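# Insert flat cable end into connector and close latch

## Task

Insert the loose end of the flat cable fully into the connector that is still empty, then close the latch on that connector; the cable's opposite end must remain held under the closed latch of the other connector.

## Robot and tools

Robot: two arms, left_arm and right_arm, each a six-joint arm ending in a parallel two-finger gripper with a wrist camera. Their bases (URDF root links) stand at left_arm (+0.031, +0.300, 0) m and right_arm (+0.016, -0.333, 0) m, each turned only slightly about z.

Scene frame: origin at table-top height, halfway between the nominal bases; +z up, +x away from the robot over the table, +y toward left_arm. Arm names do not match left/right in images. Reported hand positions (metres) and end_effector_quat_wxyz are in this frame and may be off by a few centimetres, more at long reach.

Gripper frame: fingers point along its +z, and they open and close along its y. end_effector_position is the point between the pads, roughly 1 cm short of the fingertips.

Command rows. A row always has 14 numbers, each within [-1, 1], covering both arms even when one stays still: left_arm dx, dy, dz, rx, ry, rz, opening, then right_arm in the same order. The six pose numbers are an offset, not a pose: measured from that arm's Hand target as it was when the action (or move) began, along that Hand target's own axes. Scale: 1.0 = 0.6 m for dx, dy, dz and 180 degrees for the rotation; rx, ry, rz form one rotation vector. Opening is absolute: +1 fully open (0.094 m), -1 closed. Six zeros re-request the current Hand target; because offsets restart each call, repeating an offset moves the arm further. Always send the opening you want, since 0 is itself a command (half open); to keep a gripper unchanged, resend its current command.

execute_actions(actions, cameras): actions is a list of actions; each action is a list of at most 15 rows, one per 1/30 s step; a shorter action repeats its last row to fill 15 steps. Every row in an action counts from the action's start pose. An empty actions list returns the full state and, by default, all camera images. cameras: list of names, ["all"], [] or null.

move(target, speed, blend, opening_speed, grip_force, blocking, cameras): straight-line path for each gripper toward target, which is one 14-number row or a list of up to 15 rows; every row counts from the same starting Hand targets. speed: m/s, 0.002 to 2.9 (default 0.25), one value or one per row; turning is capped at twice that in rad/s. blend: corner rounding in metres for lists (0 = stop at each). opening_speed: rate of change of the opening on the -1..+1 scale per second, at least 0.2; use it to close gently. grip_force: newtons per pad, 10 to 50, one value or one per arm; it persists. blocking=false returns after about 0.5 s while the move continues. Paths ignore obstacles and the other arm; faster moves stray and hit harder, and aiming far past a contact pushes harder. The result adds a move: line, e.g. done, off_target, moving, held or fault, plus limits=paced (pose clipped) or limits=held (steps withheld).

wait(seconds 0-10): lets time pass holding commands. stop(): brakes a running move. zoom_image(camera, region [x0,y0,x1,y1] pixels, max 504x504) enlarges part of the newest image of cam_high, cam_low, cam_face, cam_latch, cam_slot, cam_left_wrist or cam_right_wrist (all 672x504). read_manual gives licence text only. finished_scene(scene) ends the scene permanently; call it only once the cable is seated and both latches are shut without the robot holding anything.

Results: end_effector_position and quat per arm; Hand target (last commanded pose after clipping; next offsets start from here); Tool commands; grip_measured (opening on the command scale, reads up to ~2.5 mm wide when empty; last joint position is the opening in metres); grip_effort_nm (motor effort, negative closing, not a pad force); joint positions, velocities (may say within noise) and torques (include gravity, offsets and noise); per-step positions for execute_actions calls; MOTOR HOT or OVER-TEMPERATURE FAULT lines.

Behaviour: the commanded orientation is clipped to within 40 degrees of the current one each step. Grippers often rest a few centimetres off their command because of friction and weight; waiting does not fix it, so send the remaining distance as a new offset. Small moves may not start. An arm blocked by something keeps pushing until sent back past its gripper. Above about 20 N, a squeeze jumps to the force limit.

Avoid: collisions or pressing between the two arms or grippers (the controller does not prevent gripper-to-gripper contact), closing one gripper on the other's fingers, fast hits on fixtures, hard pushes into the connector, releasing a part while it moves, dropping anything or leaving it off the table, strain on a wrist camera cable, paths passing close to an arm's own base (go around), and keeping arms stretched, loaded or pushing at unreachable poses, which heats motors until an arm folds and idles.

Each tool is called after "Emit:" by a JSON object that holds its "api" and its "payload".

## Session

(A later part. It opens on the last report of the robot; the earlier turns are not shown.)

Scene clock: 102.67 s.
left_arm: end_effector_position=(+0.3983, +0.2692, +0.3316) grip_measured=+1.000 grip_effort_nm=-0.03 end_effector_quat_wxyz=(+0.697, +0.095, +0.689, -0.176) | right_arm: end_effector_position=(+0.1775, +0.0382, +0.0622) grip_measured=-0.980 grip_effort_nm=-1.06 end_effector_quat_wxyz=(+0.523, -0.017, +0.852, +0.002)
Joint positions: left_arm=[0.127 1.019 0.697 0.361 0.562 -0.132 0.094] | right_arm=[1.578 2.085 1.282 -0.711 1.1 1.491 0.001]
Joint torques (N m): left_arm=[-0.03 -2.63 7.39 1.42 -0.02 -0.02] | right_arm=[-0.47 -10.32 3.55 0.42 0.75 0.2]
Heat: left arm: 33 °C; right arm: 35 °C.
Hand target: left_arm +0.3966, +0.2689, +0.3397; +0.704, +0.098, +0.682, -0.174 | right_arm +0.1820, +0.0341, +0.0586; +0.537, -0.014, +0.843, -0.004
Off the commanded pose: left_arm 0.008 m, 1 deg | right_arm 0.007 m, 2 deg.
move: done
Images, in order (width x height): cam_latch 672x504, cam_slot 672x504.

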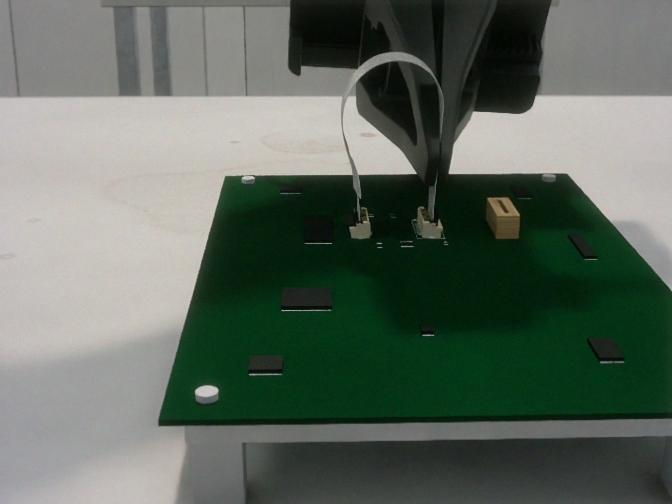

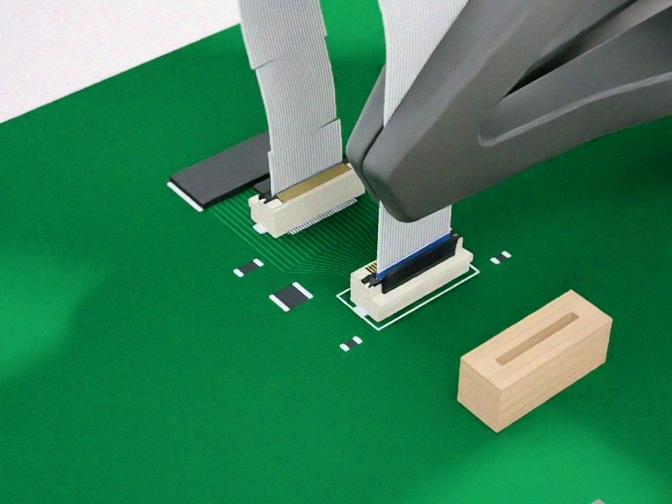

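Emit:
{"api": "move", "payload": {"target": [0,0,0,0,0,0,1,0.009,-0.0003,0.0043,0.0002,0,-0.0004,-1], "speed": 0.06, "cameras": ["cam_latch","cam_slot"]}}

Emit:
{"api": "zoom_image", "payload": {"camera": "cam_slot", "region": [345, 210, 485, 320]}}

Emit:
{"api": "zoom_image", "payload": {"camera": "cam_latch", "region": [405, 165, 450, 240]}}

Scene clock: 106.37 s.
left_arm: end_effector_position=(+0.3983, +0.2692, +0.3316) grip_measured=+1.000 grip_effort_nm=-0.03 end_effector_quat_wxyz=(+0.697, +0.095, +0.689, -0.176) | right_arm: end_effector_position=(+0.1787, +0.0378, +0.0604) grip_measured=-0.980 grip_effort_nm=-1.06 end_effector_quat_wxyz=(+0.529, -0.017, +0.848, +0.002)
Joint positions: left_arm=[0.127 1.019 0.697 0.361 0.562 -0.132 0.094] | right_arm=[1.578 2.093 1.276 -0.697 1.114 1.491 0.001]
Joint torques (N m): left_arm=[-0.05 -2.63 7.38 1.43 -0.01 -0.02] | right_arm=[-0.5 -9.91 3.23 0.54 0.64 0.15]
Heat: left arm: 33 °C; right arm: 35 °C.
Hand target: left_arm +0.3966, +0.2689, +0.3397; +0.704, +0.098, +0.682, -0.174 | right_arm +0.1820, +0.0338, +0.0527; +0.537, -0.014, +0.843, -0.005
Off the commanded pose: left_arm 0.008 m, 1 deg | right_arm 0.009 m, 1 deg.
move: done
Images, in order (width x height): cam_latch 672x504, cam_slot 672x504.

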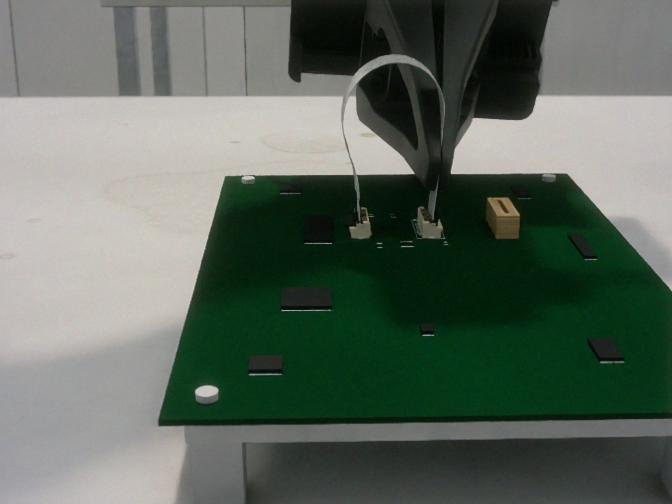

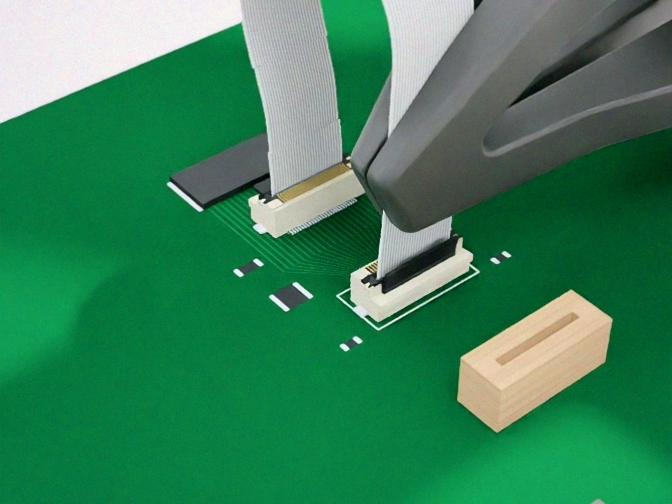

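Scaled by 3.600.

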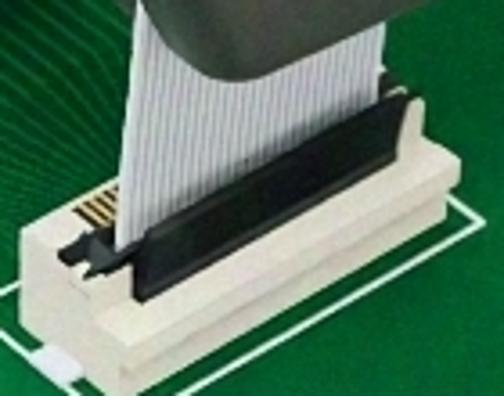

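Scaled by 6.720.

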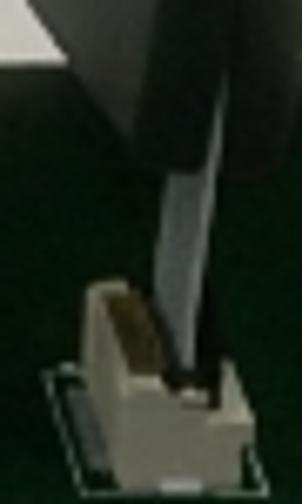

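Emit:
{"api": "move", "payload": {"target": [0,0,0,0,0,0,1,0.009,0.0088,0.0043,-0.0034,-0.0001,0.0072,-1], "speed": 0.05, "cameras": ["cam_latch","cam_slot"]}}

Emit:
{"api": "zoom_image", "payload": {"camera": "cam_slot", "region": [345, 210, 485, 320]}}

Emit:
{"api": "zoom_image", "payload": {"camera": "cam_latch", "region": [405, 165, 450, 240]}}

Scene clock: 116.83 s.
left_arm: end_effector_position=(+0.3983, +0.2692, +0.3316) grip_measured=+1.000 grip_effort_nm=-0.03 end_effector_quat_wxyz=(+0.697, +0.095, +0.689, -0.176) | right_arm: end_effector_position=(+0.1789, +0.0393, +0.0596) grip_measured=-0.980 grip_effort_nm=-1.06 end_effector_quat_wxyz=(+0.534, -0.016, +0.846, +0.004)
Joint positions: left_arm=[0.127 1.019 0.697 0.361 0.562 -0.132 0.094] | right_arm=[1.58 2.1 1.276 -0.685 1.125 1.491 0.001]
Joint torques (N m): left_arm=[-0.03 -2.63 7.36 1.43 -0.02 -0.01] | right_arm=[-0.55 -9.05 3.23 0.84 0.53 0.23]
Heat: left arm: 33 °C; right arm: 33 °C.
Hand target: left_arm +0.3966, +0.2689, +0.3397; +0.704, +0.098, +0.682, -0.174 | right_arm +0.1820, +0.0390, +0.0464; +0.537, -0.007, +0.844, +0.006
Off the commanded pose: left_arm 0.008 m, 1 deg | right_arm 0.013 m, 1 deg.
move: off_target (right_arm)
Images, in order (width x height): cam_latch 672x504, cam_slot 672x504.

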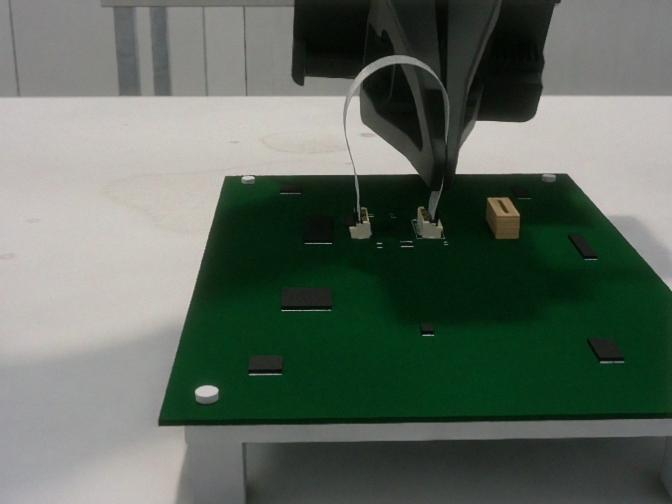

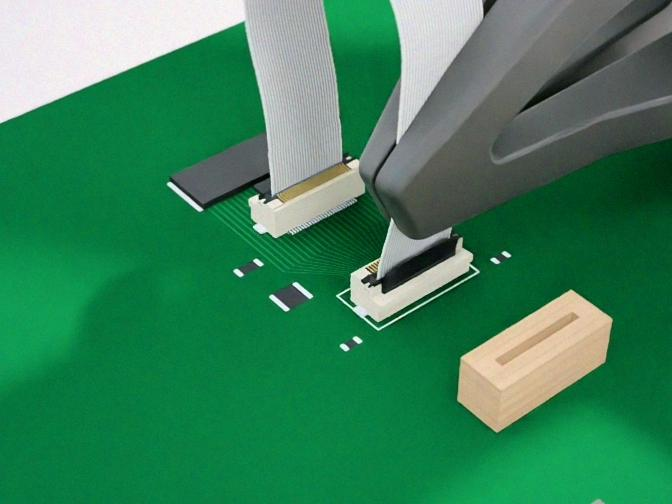

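Scaled by 3.600.

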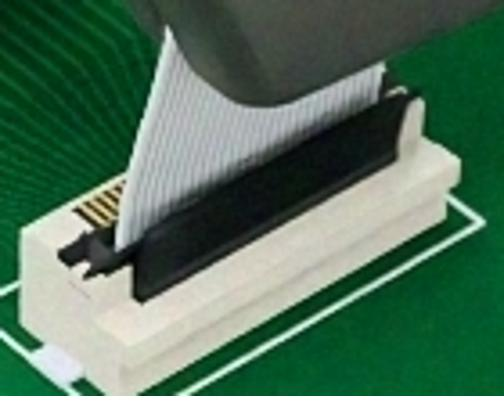

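Scaled by 6.720.

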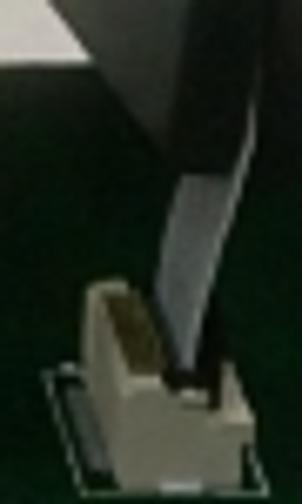

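Emit:
{"api": "move", "payload": {"target": [0,0,0,0,0,0,1,0.0068,0.0118,0.0035,-0.005,-0.0001,0.0108,-1], "speed": 0.05, "cameras": ["cam_latch","cam_slot"]}}

Emit:
{"api": "zoom_image", "payload": {"camera": "cam_slot", "region": [345, 210, 485, 320]}}

Emit:
{"api": "zoom_image", "payload": {"camera": "cam_latch", "region": [405, 165, 450, 240]}}

Scene clock: 120.40 s.
left_arm: end_effector_position=(+0.3983, +0.2692, +0.3316) grip_measured=+1.000 grip_effort_nm=-0.03 end_effector_quat_wxyz=(+0.697, +0.095, +0.689, -0.176) | right_arm: end_effector_position=(+0.1786, +0.0409, +0.0588) grip_measured=-0.980 grip_effort_nm=-1.06 end_effector_quat_wxyz=(+0.541, -0.016, +0.841, +0.006)
Joint positions: left_arm=[0.127 1.019 0.697 0.361 0.562 -0.132 0.094] | right_arm=[1.584 2.111 1.276 -0.674 1.142 1.494 0.001]
Joint torques (N m): left_arm=[-0.05 -2.63 7.38 1.43 -0.01 -0.02] | right_arm=[-0.87 -8.58 3.79 1.15 0.37 0.29]
Heat: left arm: 34 °C; right arm: 33 °C.
Hand target: left_arm +0.3966, +0.2689, +0.3397; +0.704, +0.098, +0.682, -0.174 | right_arm +0.1821, +0.0460, +0.0419; +0.537, +0.003, +0.843, +0.022
Off the commanded pose: left_arm 0.008 m, 1 deg | right_arm 0.018 m, 3 deg.
move: off_target (right_arm)
Images, in order (width x height): cam_latch 672x504, cam_slot 672x504.

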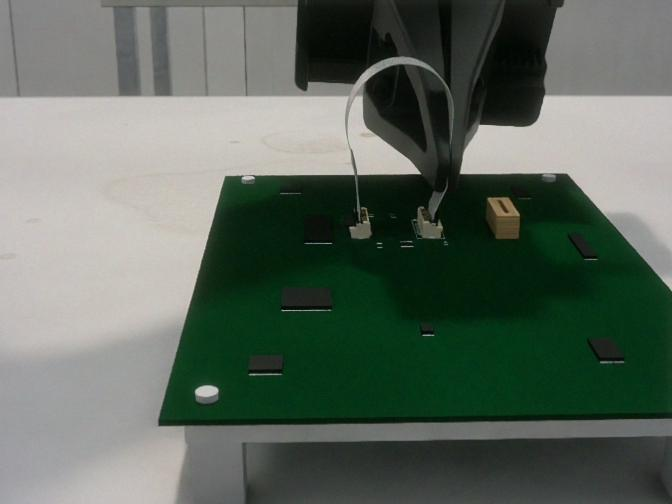

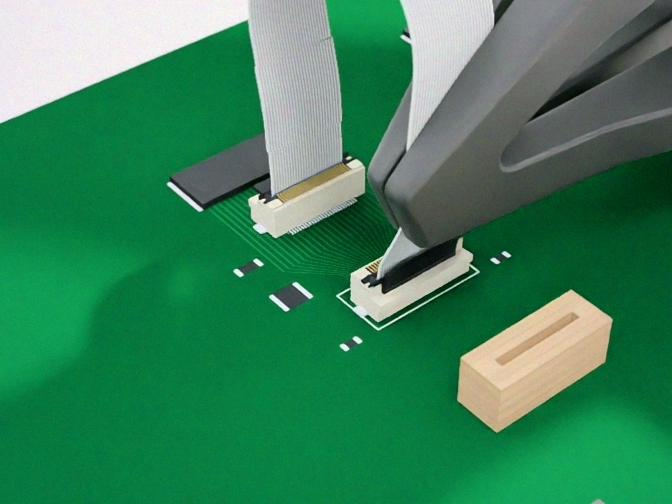

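Scaled by 3.600.

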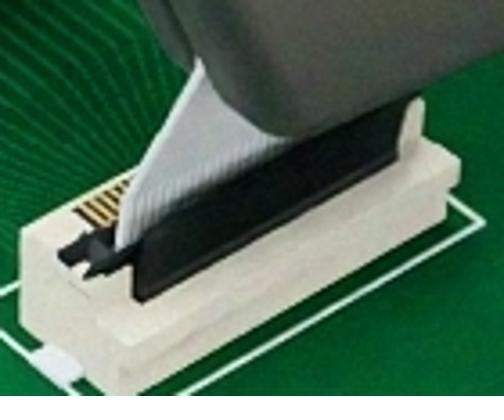

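Scaled by 6.720.

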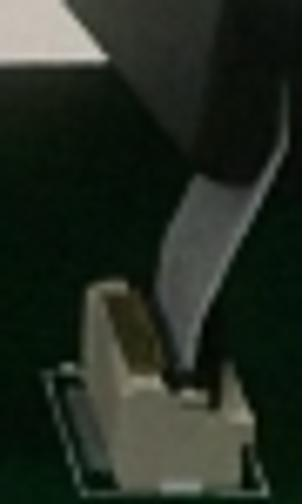

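Emit:
{"api": "move", "payload": {"target": [0,0,0,0,0,0,1,0.0152,0.005,0.0072,-0.002,0,0.0045,-1], "speed": 0.05, "cameras": ["cam_latch","cam_slot"]}}

Emit:
{"api": "zoom_image", "payload": {"camera": "cam_slot", "region": [345, 210, 485, 320]}}

Emit:
{"api": "zoom_image", "payload": {"camera": "cam_latch", "region": [405, 165, 450, 240]}}

Scene clock: 124.60 s.
left_arm: end_effector_position=(+0.3983, +0.2692, +0.3316) grip_measured=+1.000 grip_effort_nm=-0.04 end_effector_quat_wxyz=(+0.697, +0.095, +0.689, -0.176) | right_arm: end_effector_position=(+0.1782, +0.0426, +0.0574) grip_measured=-0.980 grip_effort_nm=-1.06 end_effector_quat_wxyz=(+0.553, -0.016, +0.833, +0.008)
Joint positions: left_arm=[0.127 1.019 0.697 0.361 0.562 -0.132 0.094] | right_arm=[1.591 2.128 1.276 -0.66 1.171 1.503 0.001]
Joint torques (N m): left_arm=[-0.1 -2.61 7.38 1.44 -0.01 -0.02] | right_arm=[-1.42 -7.65 3.67 1.35 0.1 0.26]
Heat: left arm: 34 °C; right arm: 32 °C.
Hand target: left_arm +0.3966, +0.2689, +0.3397; +0.704, +0.098, +0.682, -0.174 | right_arm +0.1820, +0.0495, +0.0320; +0.537, +0.007, +0.843, +0.028
Off the commanded pose: left_arm 0.008 m, 1 deg | right_arm 0.027 m, 4 deg.
move: off_target (right_arm)
Images, in order (width x height): cam_latch 672x504, cam_slot 672x504.

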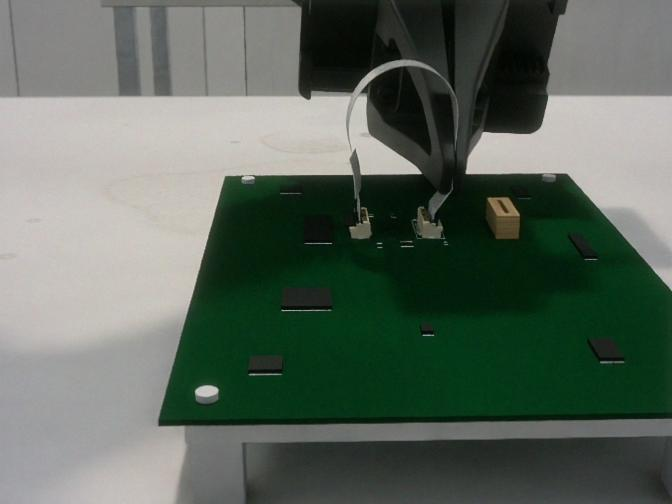

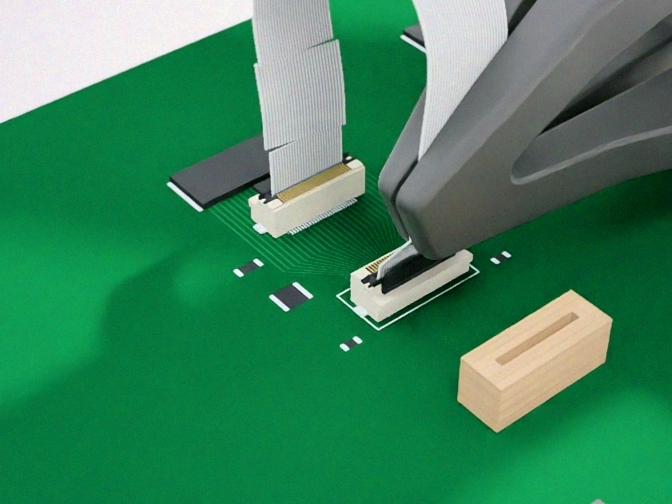

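Scaled by 3.600.

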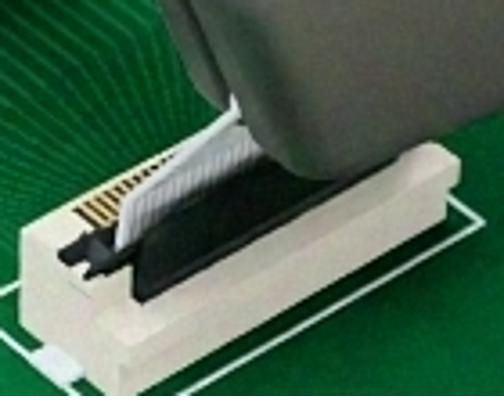

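Scaled by 6.720.

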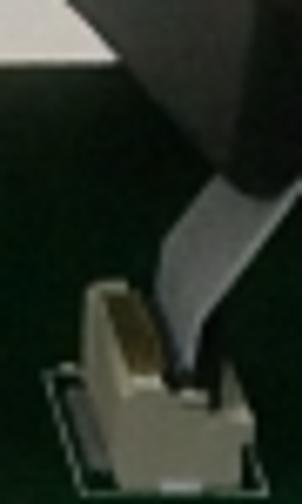

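Emit:
{"api": "move", "payload": {"target": [0,0,0,0,0,0,1,0.0152,0.005,0.0072,-0.001,0,0.002,-1], "speed": 0.05, "cameras": ["cam_latch","cam_slot"]}}

Emit:
{"api": "zoom_image", "payload": {"camera": "cam_slot", "region": [345, 210, 485, 320]}}

Emit:
{"api": "zoom_image", "payload": {"camera": "cam_latch", "region": [405, 165, 450, 240]}}

Scene clock: 130.10 s.
left_arm: end_effector_position=(+0.3983, +0.2692, +0.3316) grip_measured=+1.000 grip_effort_nm=-0.04 end_effector_quat_wxyz=(+0.697, +0.095, +0.689, -0.176) | right_arm: end_effector_position=(+0.1777, +0.0432, +0.0556) grip_measured=-0.980 grip_effort_nm=-1.06 end_effector_quat_wxyz=(+0.568, -0.018, +0.823, +0.006)
Joint positions: left_arm=[0.127 1.019 0.697 0.361 0.562 -0.132 0.094] | right_arm=[1.599 2.151 1.276 -0.653 1.207 1.514 0.001]
Joint torques (N m): left_arm=[-0.05 -2.65 7.35 1.43 -0.02 -0.01] | right_arm=[-2.03 -7.09 4.14 1.42 -0.2 0.32]
Heat: left arm: 34 °C; right arm: 32 °C.
Hand target: left_arm +0.3966, +0.2689, +0.3397; +0.704, +0.098, +0.682, -0.174 | right_arm +0.1821, +0.0530, +0.0220; +0.537, +0.009, +0.843, +0.031
Off the commanded pose: left_arm 0.008 m, 1 deg | right_arm 0.035 m, 6 deg.
move: off_target (right_arm)
Images, in order (width x height): cam_latch 672x504, cam_slot 672x504.

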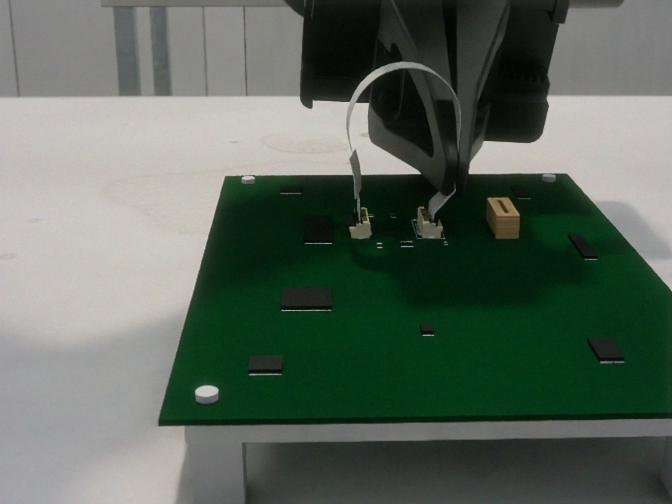

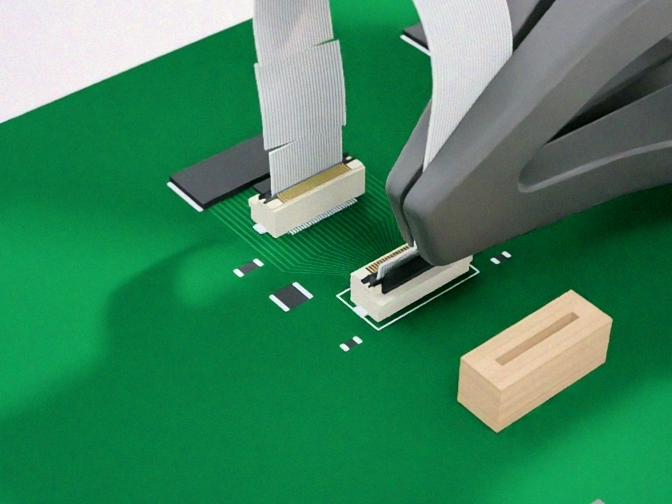

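Scaled by 3.600.

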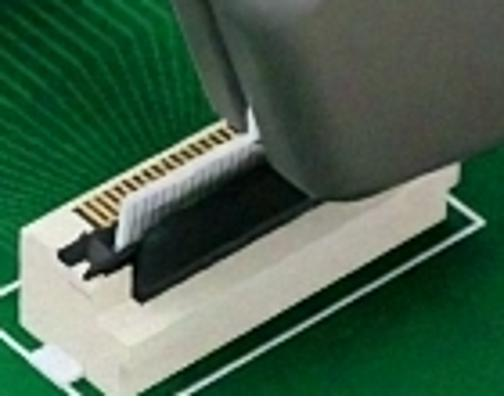

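Scaled by 6.720.

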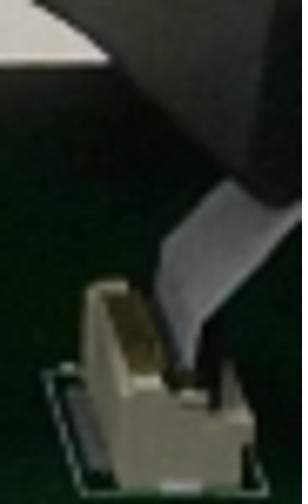

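Emit:
{"api": "move", "payload": {"target": [0,0,0,0,0,0,1,0.003,0.012,0.0015,-0.003,0,0.006,-1], "speed": 0.05, "cameras": ["cam_latch","cam_slot"]}}

Emit:
{"api": "zoom_image", "payload": {"camera": "cam_slot", "region": [345, 210, 485, 320]}}

Emit:
{"api": "zoom_image", "payload": {"camera": "cam_latch", "region": [405, 165, 450, 240]}}

Scene clock: 134.20 s.
left_arm: end_effector_position=(+0.3983, +0.2692, +0.3316) grip_measured=+1.000 grip_effort_nm=-0.04 end_effector_quat_wxyz=(+0.697, +0.095, +0.689, -0.176) | right_arm: end_effector_position=(+0.1776, +0.0439, +0.0549) grip_measured=-0.980 grip_effort_nm=-1.06 end_effector_quat_wxyz=(+0.576, -0.017, +0.817, +0.007)
Joint positions: left_arm=[0.127 1.019 0.697 0.361 0.562 -0.132 0.094] | right_arm=[1.602 2.164 1.278 -0.649 1.228 1.525 0.001]
Joint torques (N m): left_arm=[-0.09 -2.62 7.39 1.43 -0.01 -0.01] | right_arm=[-2.18 -6.78 5.64 1.48 -0.39 0.26]
Heat: left arm: 34 °C; right arm: 32 °C.
Hand target: left_arm +0.3966, +0.2689, +0.3397; +0.704, +0.098, +0.682, -0.174 | right_arm +0.1820, +0.0603, +0.0205; +0.536, +0.014, +0.843, +0.040
Off the commanded pose: left_arm 0.008 m, 1 deg | right_arm 0.038 m, 8 deg.
move: off_target (right_arm)
Images, in order (width x height): cam_latch 672x504, cam_slot 672x504.

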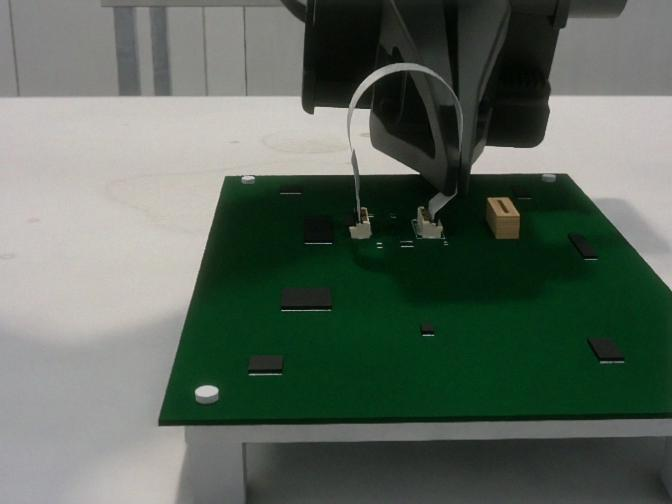

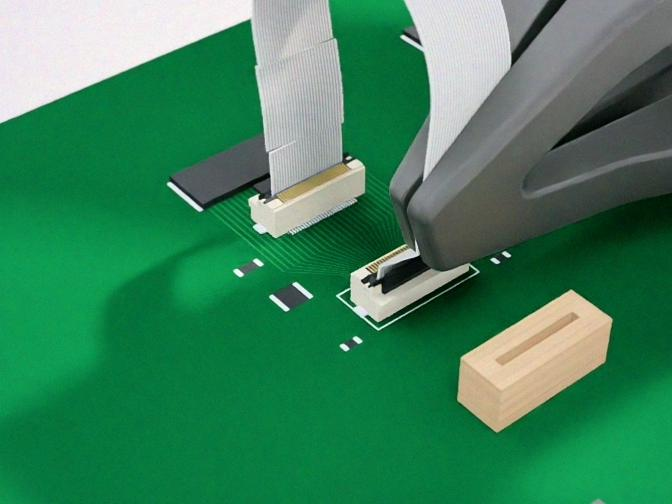

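Scaled by 3.600.

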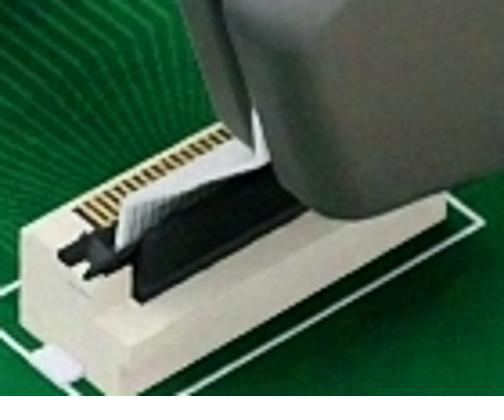

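Scaled by 6.720.

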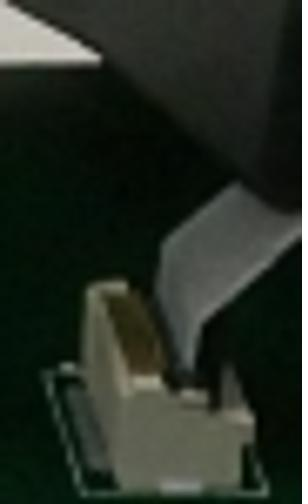

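Emit:
{"api": "move", "payload": {"target": [0,0,0,0,0,0,1,-0.038,-0.024,-0.0177,0.0054,0,-0.0116,-1], "speed": 0.06}}

Emit:
{"api": "move", "payload": {"target": [0,0,0,0,0,0,1,0,0,0,0,0,0,-0.74], "opening_speed": 0.5, "cameras": ["cam_latch","cam_slot"]}}

Emit:
{"api": "zoom_image", "payload": {"camera": "cam_slot", "region": [345, 210, 485, 320]}}

Scene clock: 146.97 s.
left_arm: end_effector_position=(+0.3983, +0.2692, +0.3316) grip_measured=+1.000 grip_effort_nm=-0.03 end_effector_quat_wxyz=(+0.697, +0.095, +0.689, -0.176) | right_arm: end_effector_position=(+0.1775, +0.0430, +0.0564) grip_measured=-0.980 grip_effort_nm=-1.06 end_effector_quat_wxyz=(+0.569, -0.018, +0.822, +0.006)
Joint positions: left_arm=[0.127 1.019 0.697 0.361 0.562 -0.132 0.094] | right_arm=[1.6 2.151 1.278 -0.659 1.21 1.518 0.001]
Joint torques (N m): left_arm=[-0.05 -2.58 7.36 1.43 -0.02 -0.01] | right_arm=[-2.48 -13.07 3.41 0.85 -0.25 0.06]
Heat: left arm: 34 °C; right arm: 31 °C.
Hand target: left_arm +0.3966, +0.2689, +0.3397; +0.704, +0.098, +0.682, -0.174 | right_arm +0.1823, +0.0439, +0.0444; +0.537, +0.004, +0.843, +0.023
Off the commanded pose: left_arm 0.008 m, 1 deg | right_arm 0.013 m, 5 deg.
move: off_target (right_arm)

Scene clock: 147.73 s.
left_arm: end_effector_position=(+0.3983, +0.2692, +0.3316) grip_measured=+1.000 grip_effort_nm=-0.03 end_effector_quat_wxyz=(+0.697, +0.095, +0.689, -0.176) | right_arm: end_effector_position=(+0.1821, +0.0469, +0.0532) grip_measured=-0.742 grip_effort_nm=0.07 end_effector_quat_wxyz=(+0.560, -0.002, +0.828, +0.019)
Joint positions: left_arm=[0.127 1.019 0.697 0.361 0.562 -0.132 0.094] | right_arm=[1.584 2.151 1.278 -0.613 1.188 1.51 0.012]
Joint torques (N m): left_arm=[-0.05 -2.59 7.36 1.44 -0.01 -0.03] | right_arm=[-0.88 -13.68 2.82 0.58 -0.03 0.01]
Heat: left arm: 34 °C; right arm: 31 °C.
Hand target: left_arm +0.3966, +0.2689, +0.3397; +0.704, +0.098, +0.682, -0.174 | right_arm +0.1824, +0.0438, +0.0444; +0.537, +0.004, +0.843, +0.023
Off the commanded pose: left_arm 0.008 m, 1 deg | right_arm 0.009 m, 3 deg.
move: off_target (right_arm)
Images, in order (width x height): cam_latch 672x504, cam_slot 672x504.

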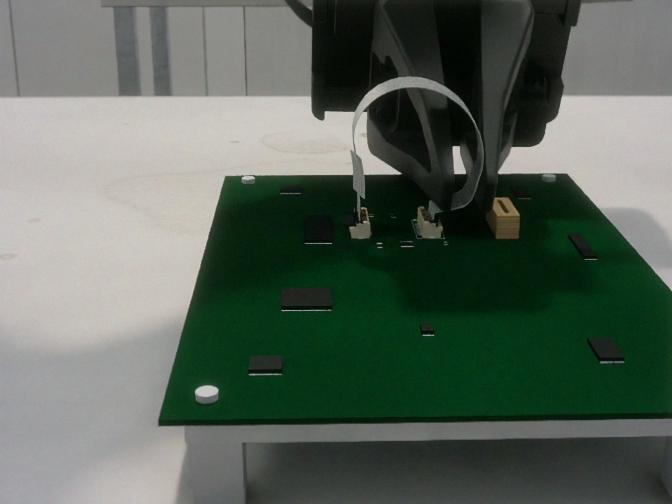

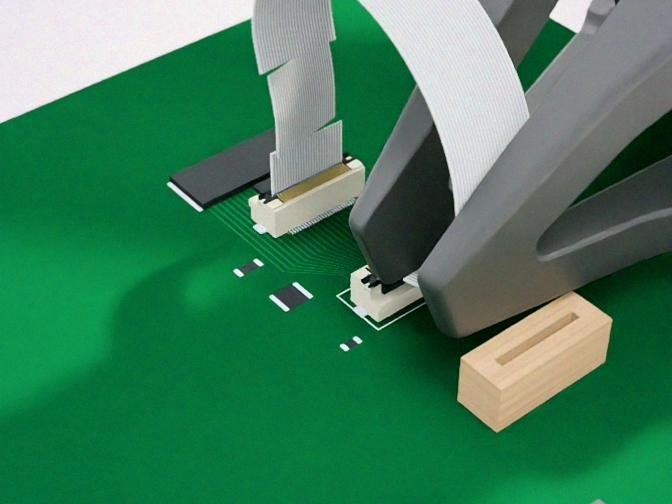

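Scaled by 3.600.

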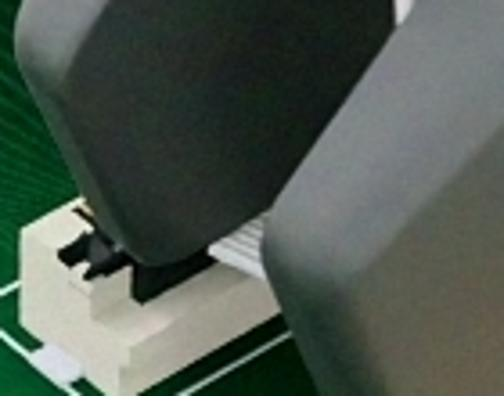

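Emit:
{"api": "move", "payload": {"target": [0,0,0,0,0,0,1,-0.0453,0.008,-0.0212,-0.004,0,0.009,-0.74], "speed": 0.06}}

Emit:
{"api": "move", "payload": {"target": [0,0,0,0,0,0,1,-0.012,-0.014,-0.0057,0.006,0,-0.0135,-0.74], "speed": 0.06, "cameras": ["cam_latch","cam_slot"]}}

Emit:
{"api": "zoom_image", "payload": {"camera": "cam_slot", "region": [345, 210, 485, 320]}}

Emit:
{"api": "zoom_image", "payload": {"camera": "cam_latch", "region": [375, 140, 475, 240]}}

Scene clock: 154.20 s.
left_arm: end_effector_position=(+0.3983, +0.2692, +0.3316) grip_measured=+1.000 grip_effort_nm=-0.03 end_effector_quat_wxyz=(+0.697, +0.095, +0.689, -0.176) | right_arm: end_effector_position=(+0.1801, +0.0437, +0.0553) grip_measured=-0.742 grip_effort_nm=0.07 end_effector_quat_wxyz=(+0.532, -0.002, +0.847, +0.017)
Joint positions: left_arm=[0.127 1.019 0.697 0.361 0.562 -0.132 0.094] | right_arm=[1.576 2.113 1.278 -0.651 1.121 1.507 0.012]
Joint torques (N m): left_arm=[-0.08 -2.63 7.32 1.43 -0.01 -0.03] | right_arm=[-0.27 -16.42 4.86 0.37 0.58 0]
Heat: left arm: 34 °C; right arm: 33 °C.
Hand target: left_arm +0.3966, +0.2689, +0.3397; +0.704, +0.098, +0.682, -0.174 | right_arm +0.1823, +0.0474, +0.0745; +0.537, +0.012, +0.843, +0.036
Off the commanded pose: left_arm 0.008 m, 1 deg | right_arm 0.020 m, 3 deg.
move: off_target (right_arm)

Scene clock: 155.23 s.
left_arm: end_effector_position=(+0.3983, +0.2692, +0.3316) grip_measured=+1.000 grip_effort_nm=-0.04 end_effector_quat_wxyz=(+0.697, +0.095, +0.689, -0.176) | right_arm: end_effector_position=(+0.1793, +0.0360, +0.0606) grip_measured=-0.742 grip_effort_nm=0.07 end_effector_quat_wxyz=(+0.528, -0.014, +0.849, +0.000)
Joint positions: left_arm=[0.127 1.019 0.697 0.361 0.562 -0.132 0.094] | right_arm=[1.576 2.092 1.278 -0.711 1.112 1.504 0.012]
Joint torques (N m): left_arm=[-0.08 -2.61 7.39 1.43 -0.01 -0.01] | right_arm=[-0.38 -16.49 4.88 0.21 0.62 0.01]
Heat: left arm: 34 °C; right arm: 33 °C.
Hand target: left_arm +0.3966, +0.2689, +0.3397; +0.704, +0.098, +0.682, -0.174 | right_arm +0.1823, +0.0384, +0.0818; +0.537, -0.001, +0.843, +0.017
Off the commanded pose: left_arm 0.008 m, 1 deg | right_arm 0.022 m, 3 deg.
move: off_target (right_arm)
Images, in order (width x height): cam_latch 672x504, cam_slot 672x504.

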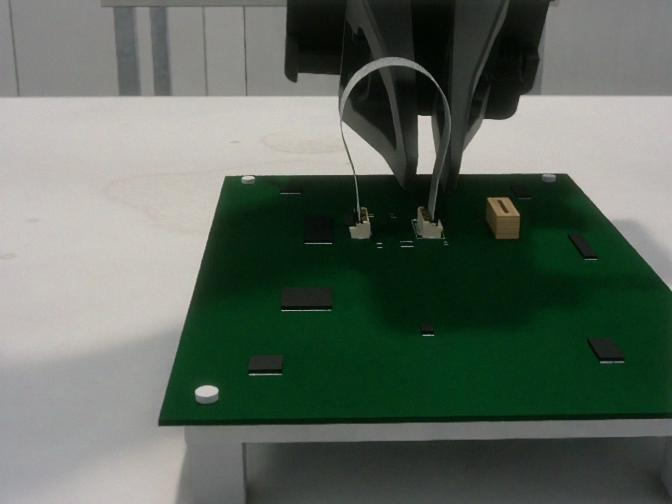

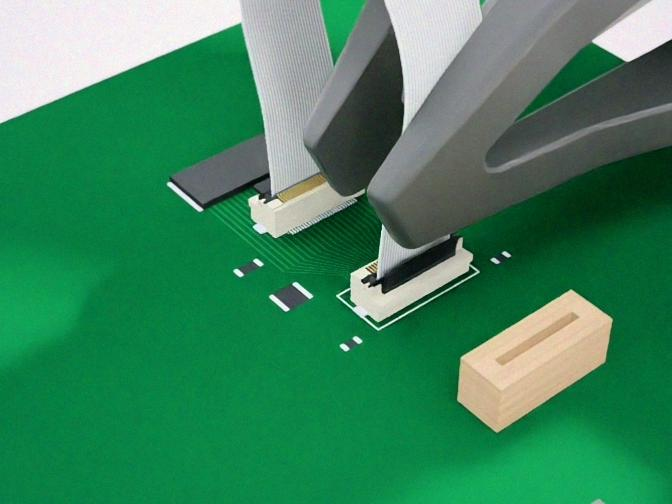

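Scaled by 3.600.

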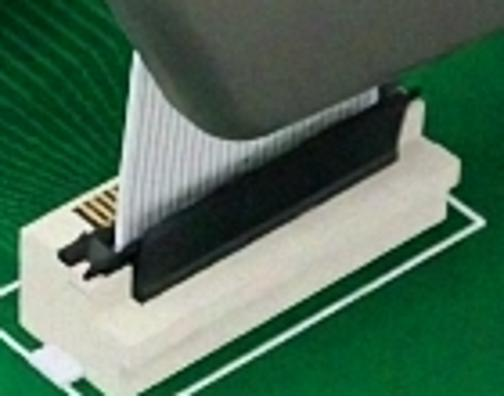

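Scaled by 5.040.

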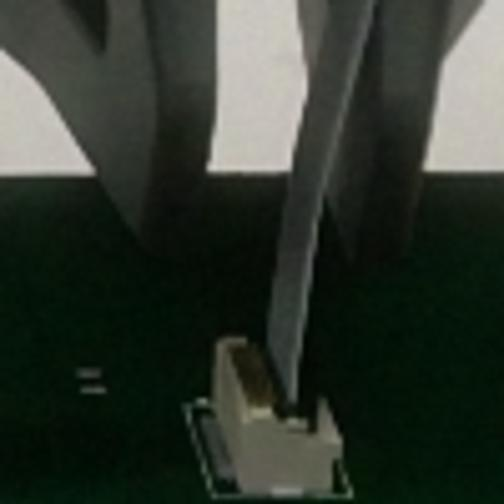

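Emit:
{"api": "move", "payload": {"target": [0,0,0,0,0,0,1,0.0302,-0.0038,0.0142,0.0024,0.0001,-0.0052,-0.83], "speed": 0.06}}

Emit:
{"api": "move", "payload": {"target": [0,0,0,0,0,0,1,0.009,0.001,0.0043,0,0,0,-0.83], "speed": 0.06, "cameras": ["cam_latch","cam_slot"]}}

Emit:
{"api": "zoom_image", "payload": {"camera": "cam_latch", "region": [375, 140, 475, 240]}}

Scene clock: 167.67 s.
left_arm: end_effector_position=(+0.3983, +0.2692, +0.3316) grip_measured=+1.000 grip_effort_nm=-0.03 end_effector_quat_wxyz=(+0.697, +0.095, +0.689, -0.176) | right_arm: end_effector_position=(+0.1793, +0.0398, +0.0607) grip_measured=-0.828 grip_effort_nm=-0.15 end_effector_quat_wxyz=(+0.528, -0.007, +0.849, +0.011)
Joint positions: left_arm=[0.127 1.019 0.697 0.361 0.562 -0.132 0.094] | right_arm=[1.576 2.092 1.278 -0.686 1.112 1.504 0.008]
Joint torques (N m): left_arm=[-0.06 -2.62 7.41 1.43 0 -0.01] | right_arm=[-0.46 -12.33 3.29 0.51 0.61 -0.01]
Heat: left arm: 34 °C; right arm: 32 °C.
Hand target: left_arm +0.3966, +0.2689, +0.3397; +0.704, +0.098, +0.682, -0.174 | right_arm +0.1824, +0.0366, +0.0617; +0.537, -0.006, +0.844, +0.009
Off the commanded pose: left_arm 0.008 m, 1 deg | right_arm 0.005 m, 1 deg.
move: done

Scene clock: 168.57 s.
left_arm: end_effector_position=(+0.3983, +0.2692, +0.3316) grip_measured=+1.000 grip_effort_nm=-0.03 end_effector_quat_wxyz=(+0.697, +0.095, +0.689, -0.176) | right_arm: end_effector_position=(+0.1793, +0.0407, +0.0593) grip_measured=-0.828 grip_effort_nm=-0.15 end_effector_quat_wxyz=(+0.528, -0.004, +0.849, +0.016)
Joint positions: left_arm=[0.127 1.019 0.697 0.361 0.562 -0.132 0.094] | right_arm=[1.576 2.092 1.27 -0.666 1.111 1.504 0.008]
Joint torques (N m): left_arm=[-0.08 -2.59 7.35 1.43 -0.01 -0.02] | right_arm=[-0.36 -10.97 3.41 0.52 0.66 -0.03]
Heat: left arm: 34 °C; right arm: 32 °C.
Hand target: left_arm +0.3966, +0.2689, +0.3397; +0.704, +0.098, +0.682, -0.174 | right_arm +0.1825, +0.0374, +0.0558; +0.537, -0.006, +0.844, +0.009
Off the commanded pose: left_arm 0.008 m, 1 deg | right_arm 0.006 m, 1 deg.
move: done
Images, in order (width x height): cam_latch 672x504, cam_slot 672x504.

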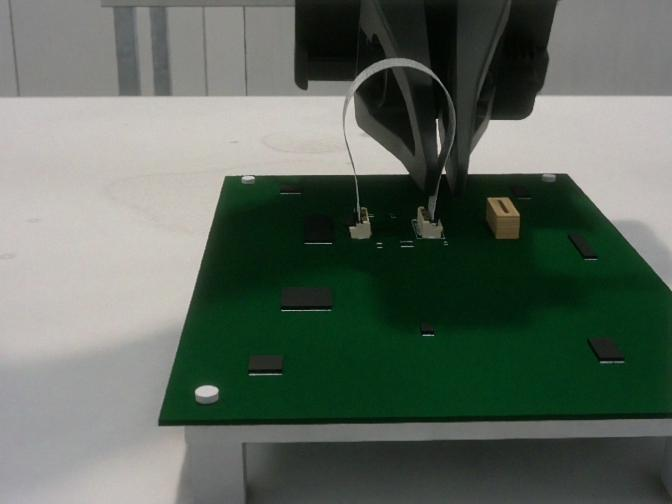

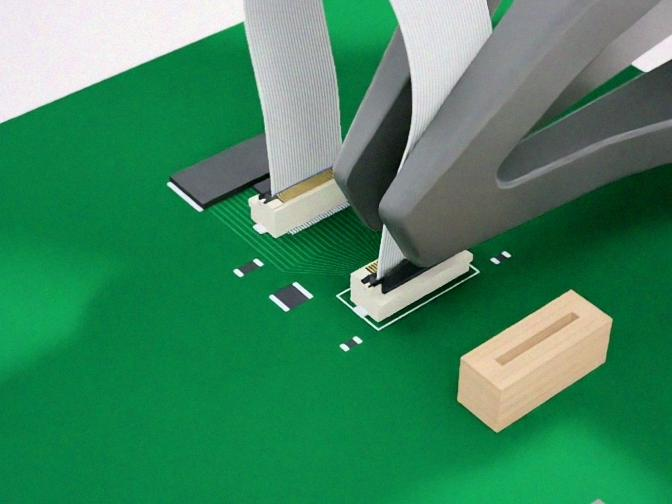

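Scaled by 5.040.

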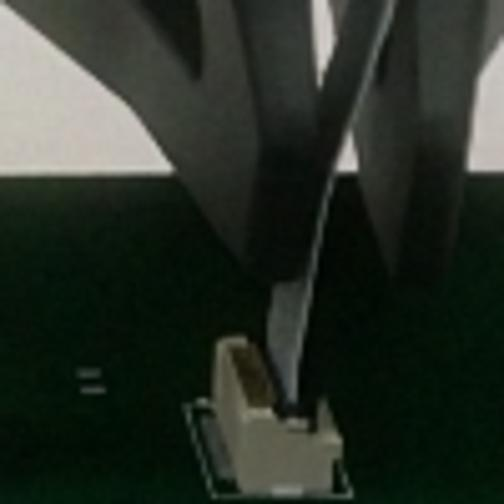

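Emit:
{"api": "move", "payload": {"target": [0,0,0,0,0,0,1,0.0121,0.004,0.0057,-0.002,0,0.0043,-0.83], "speed": 0.06, "cameras": ["cam_latch","cam_slot"]}}

Emit:
{"api": "zoom_image", "payload": {"camera": "cam_latch", "region": [375, 140, 475, 240]}}

Emit:
{"api": "zoom_image", "payload": {"camera": "cam_slot", "region": [345, 210, 485, 320]}}

Scene clock: 172.77 s.
left_arm: end_effector_position=(+0.3983, +0.2692, +0.3316) grip_measured=+1.000 grip_effort_nm=-0.03 end_effector_quat_wxyz=(+0.697, +0.095, +0.689, -0.176) | right_arm: end_effector_position=(+0.1798, +0.0433, +0.0568) grip_measured=-0.828 grip_effort_nm=-0.15 end_effector_quat_wxyz=(+0.531, +0.002, +0.847, +0.024)
Joint positions: left_arm=[0.127 1.019 0.697 0.361 0.562 -0.132 0.094] | right_arm=[1.576 2.099 1.264 -0.633 1.118 1.504 0.008]
Joint torques (N m): left_arm=[-0.03 -2.63 7.38 1.43 0 -0.02] | right_arm=[-0.25 -9.96 3.32 0.68 0.58 0]
Heat: left arm: 34 °C; right arm: 32 °C.
Hand target: left_arm +0.3966, +0.2689, +0.3397; +0.704, +0.098, +0.682, -0.174 | right_arm +0.1825, +0.0399, +0.0478; +0.537, -0.001, +0.844, +0.016
Off the commanded pose: left_arm 0.008 m, 1 deg | right_arm 0.010 m, 1 deg.
move: done
Images, in order (width x height): cam_latch 672x504, cam_slot 672x504.

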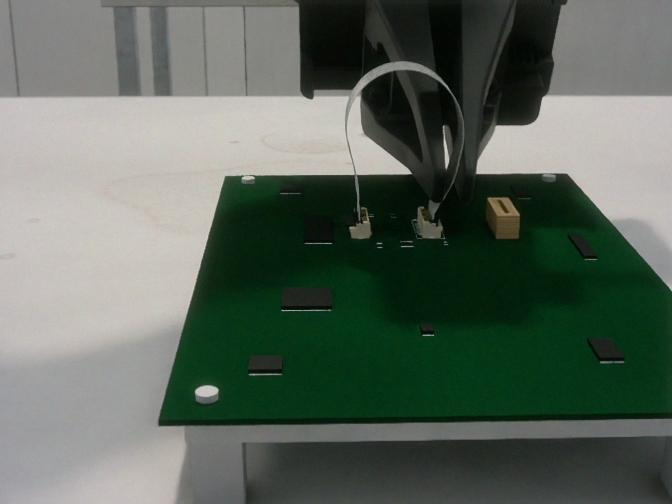

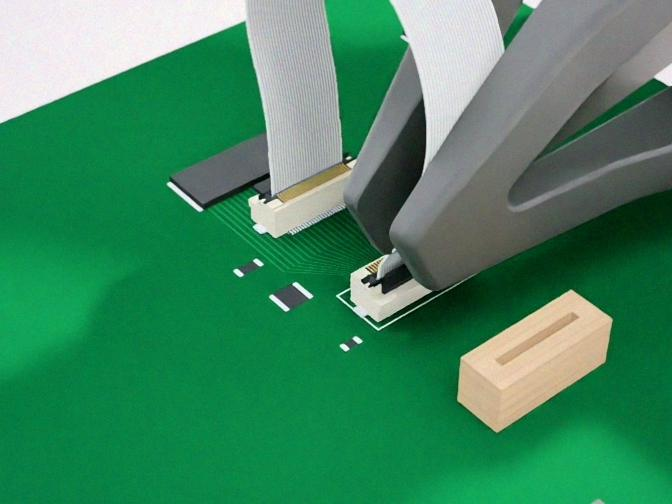

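Scaled by 5.040.

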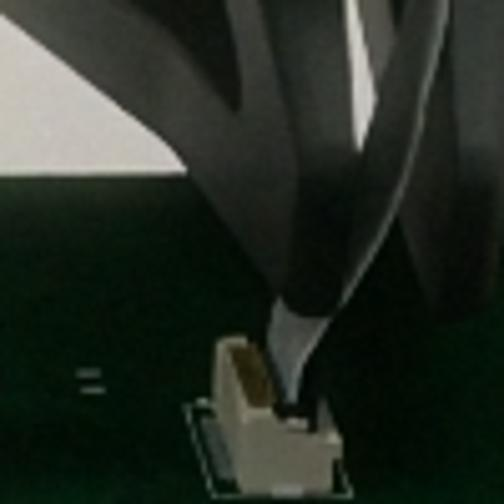

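Scaled by 3.600.

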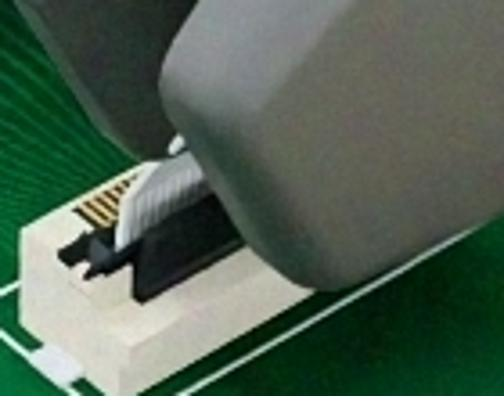

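Emit:
{"api": "move", "payload": {"target": [0,0,0,0,0,0,1,0.0136,0.0025,0.0064,-0.001,0,0.002,-0.83], "speed": 0.06, "cameras": ["cam_latch","cam_slot"]}}

Emit:
{"api": "zoom_image", "payload": {"camera": "cam_latch", "region": [375, 140, 475, 240]}}

Emit:
{"api": "zoom_image", "payload": {"camera": "cam_slot", "region": [345, 210, 485, 320]}}

Scene clock: 176.60 s.
left_arm: end_effector_position=(+0.3983, +0.2692, +0.3316) grip_measured=+1.000 grip_effort_nm=-0.04 end_effector_quat_wxyz=(+0.697, +0.095, +0.689, -0.176) | right_arm: end_effector_position=(+0.1818, +0.0437, +0.0549) grip_measured=-0.828 grip_effort_nm=-0.15 end_effector_quat_wxyz=(+0.541, +0.003, +0.840, +0.024)
Joint positions: left_arm=[0.127 1.019 0.697 0.361 0.562 -0.132 0.094] | right_arm=[1.576 2.114 1.259 -0.611 1.143 1.504 0.008]
Joint torques (N m): left_arm=[-0.08 -2.61 7.35 1.43 -0.01 -0.02] | right_arm=[-0.4 -9.36 2.97 0.8 0.36 0.03]
Heat: left arm: 35 °C; right arm: 32 °C.
Hand target: left_arm +0.3966, +0.2689, +0.3397; +0.704, +0.098, +0.682, -0.174 | right_arm +0.1825, +0.0415, +0.0389; +0.537, +0.000, +0.843, +0.018
Off the commanded pose: left_arm 0.008 m, 1 deg | right_arm 0.016 m, 1 deg.
move: off_target (right_arm)
Images, in order (width x height): cam_latch 672x504, cam_slot 672x504.

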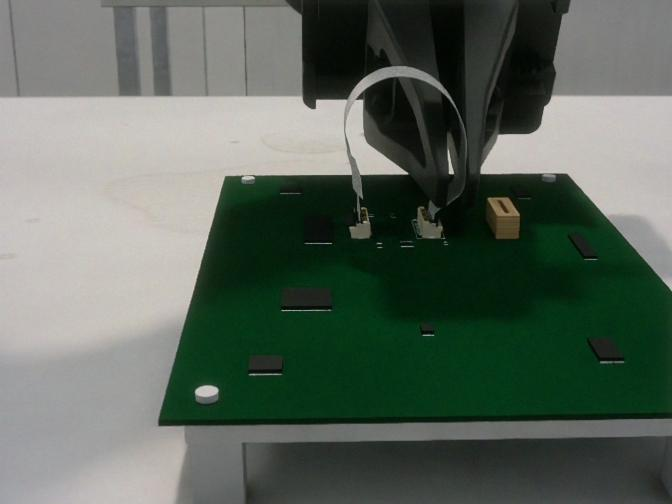

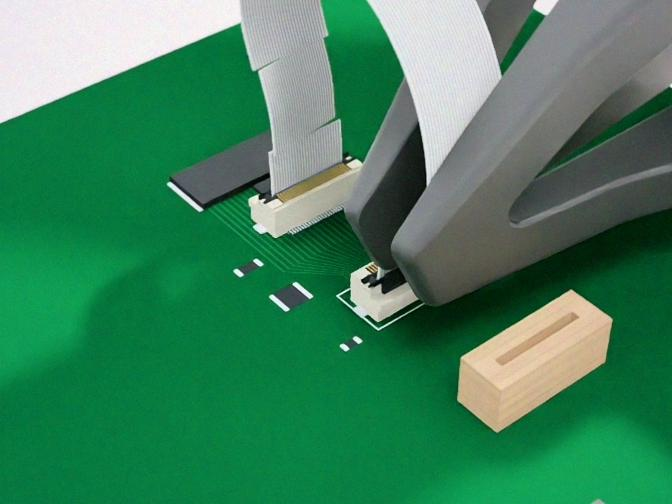

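Scaled by 5.040.

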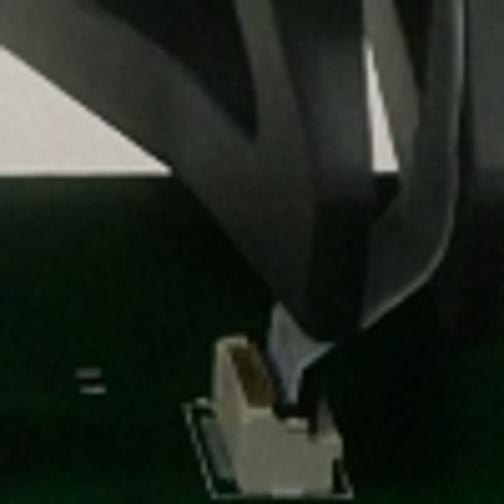

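Scaled by 3.600.

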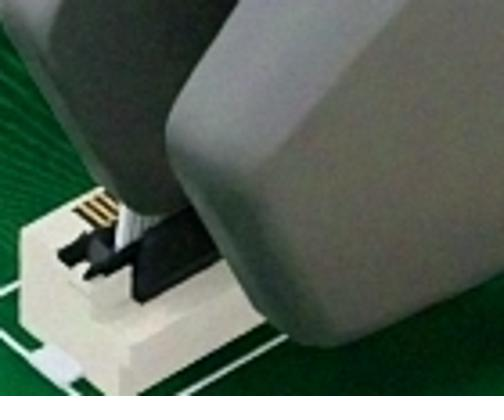

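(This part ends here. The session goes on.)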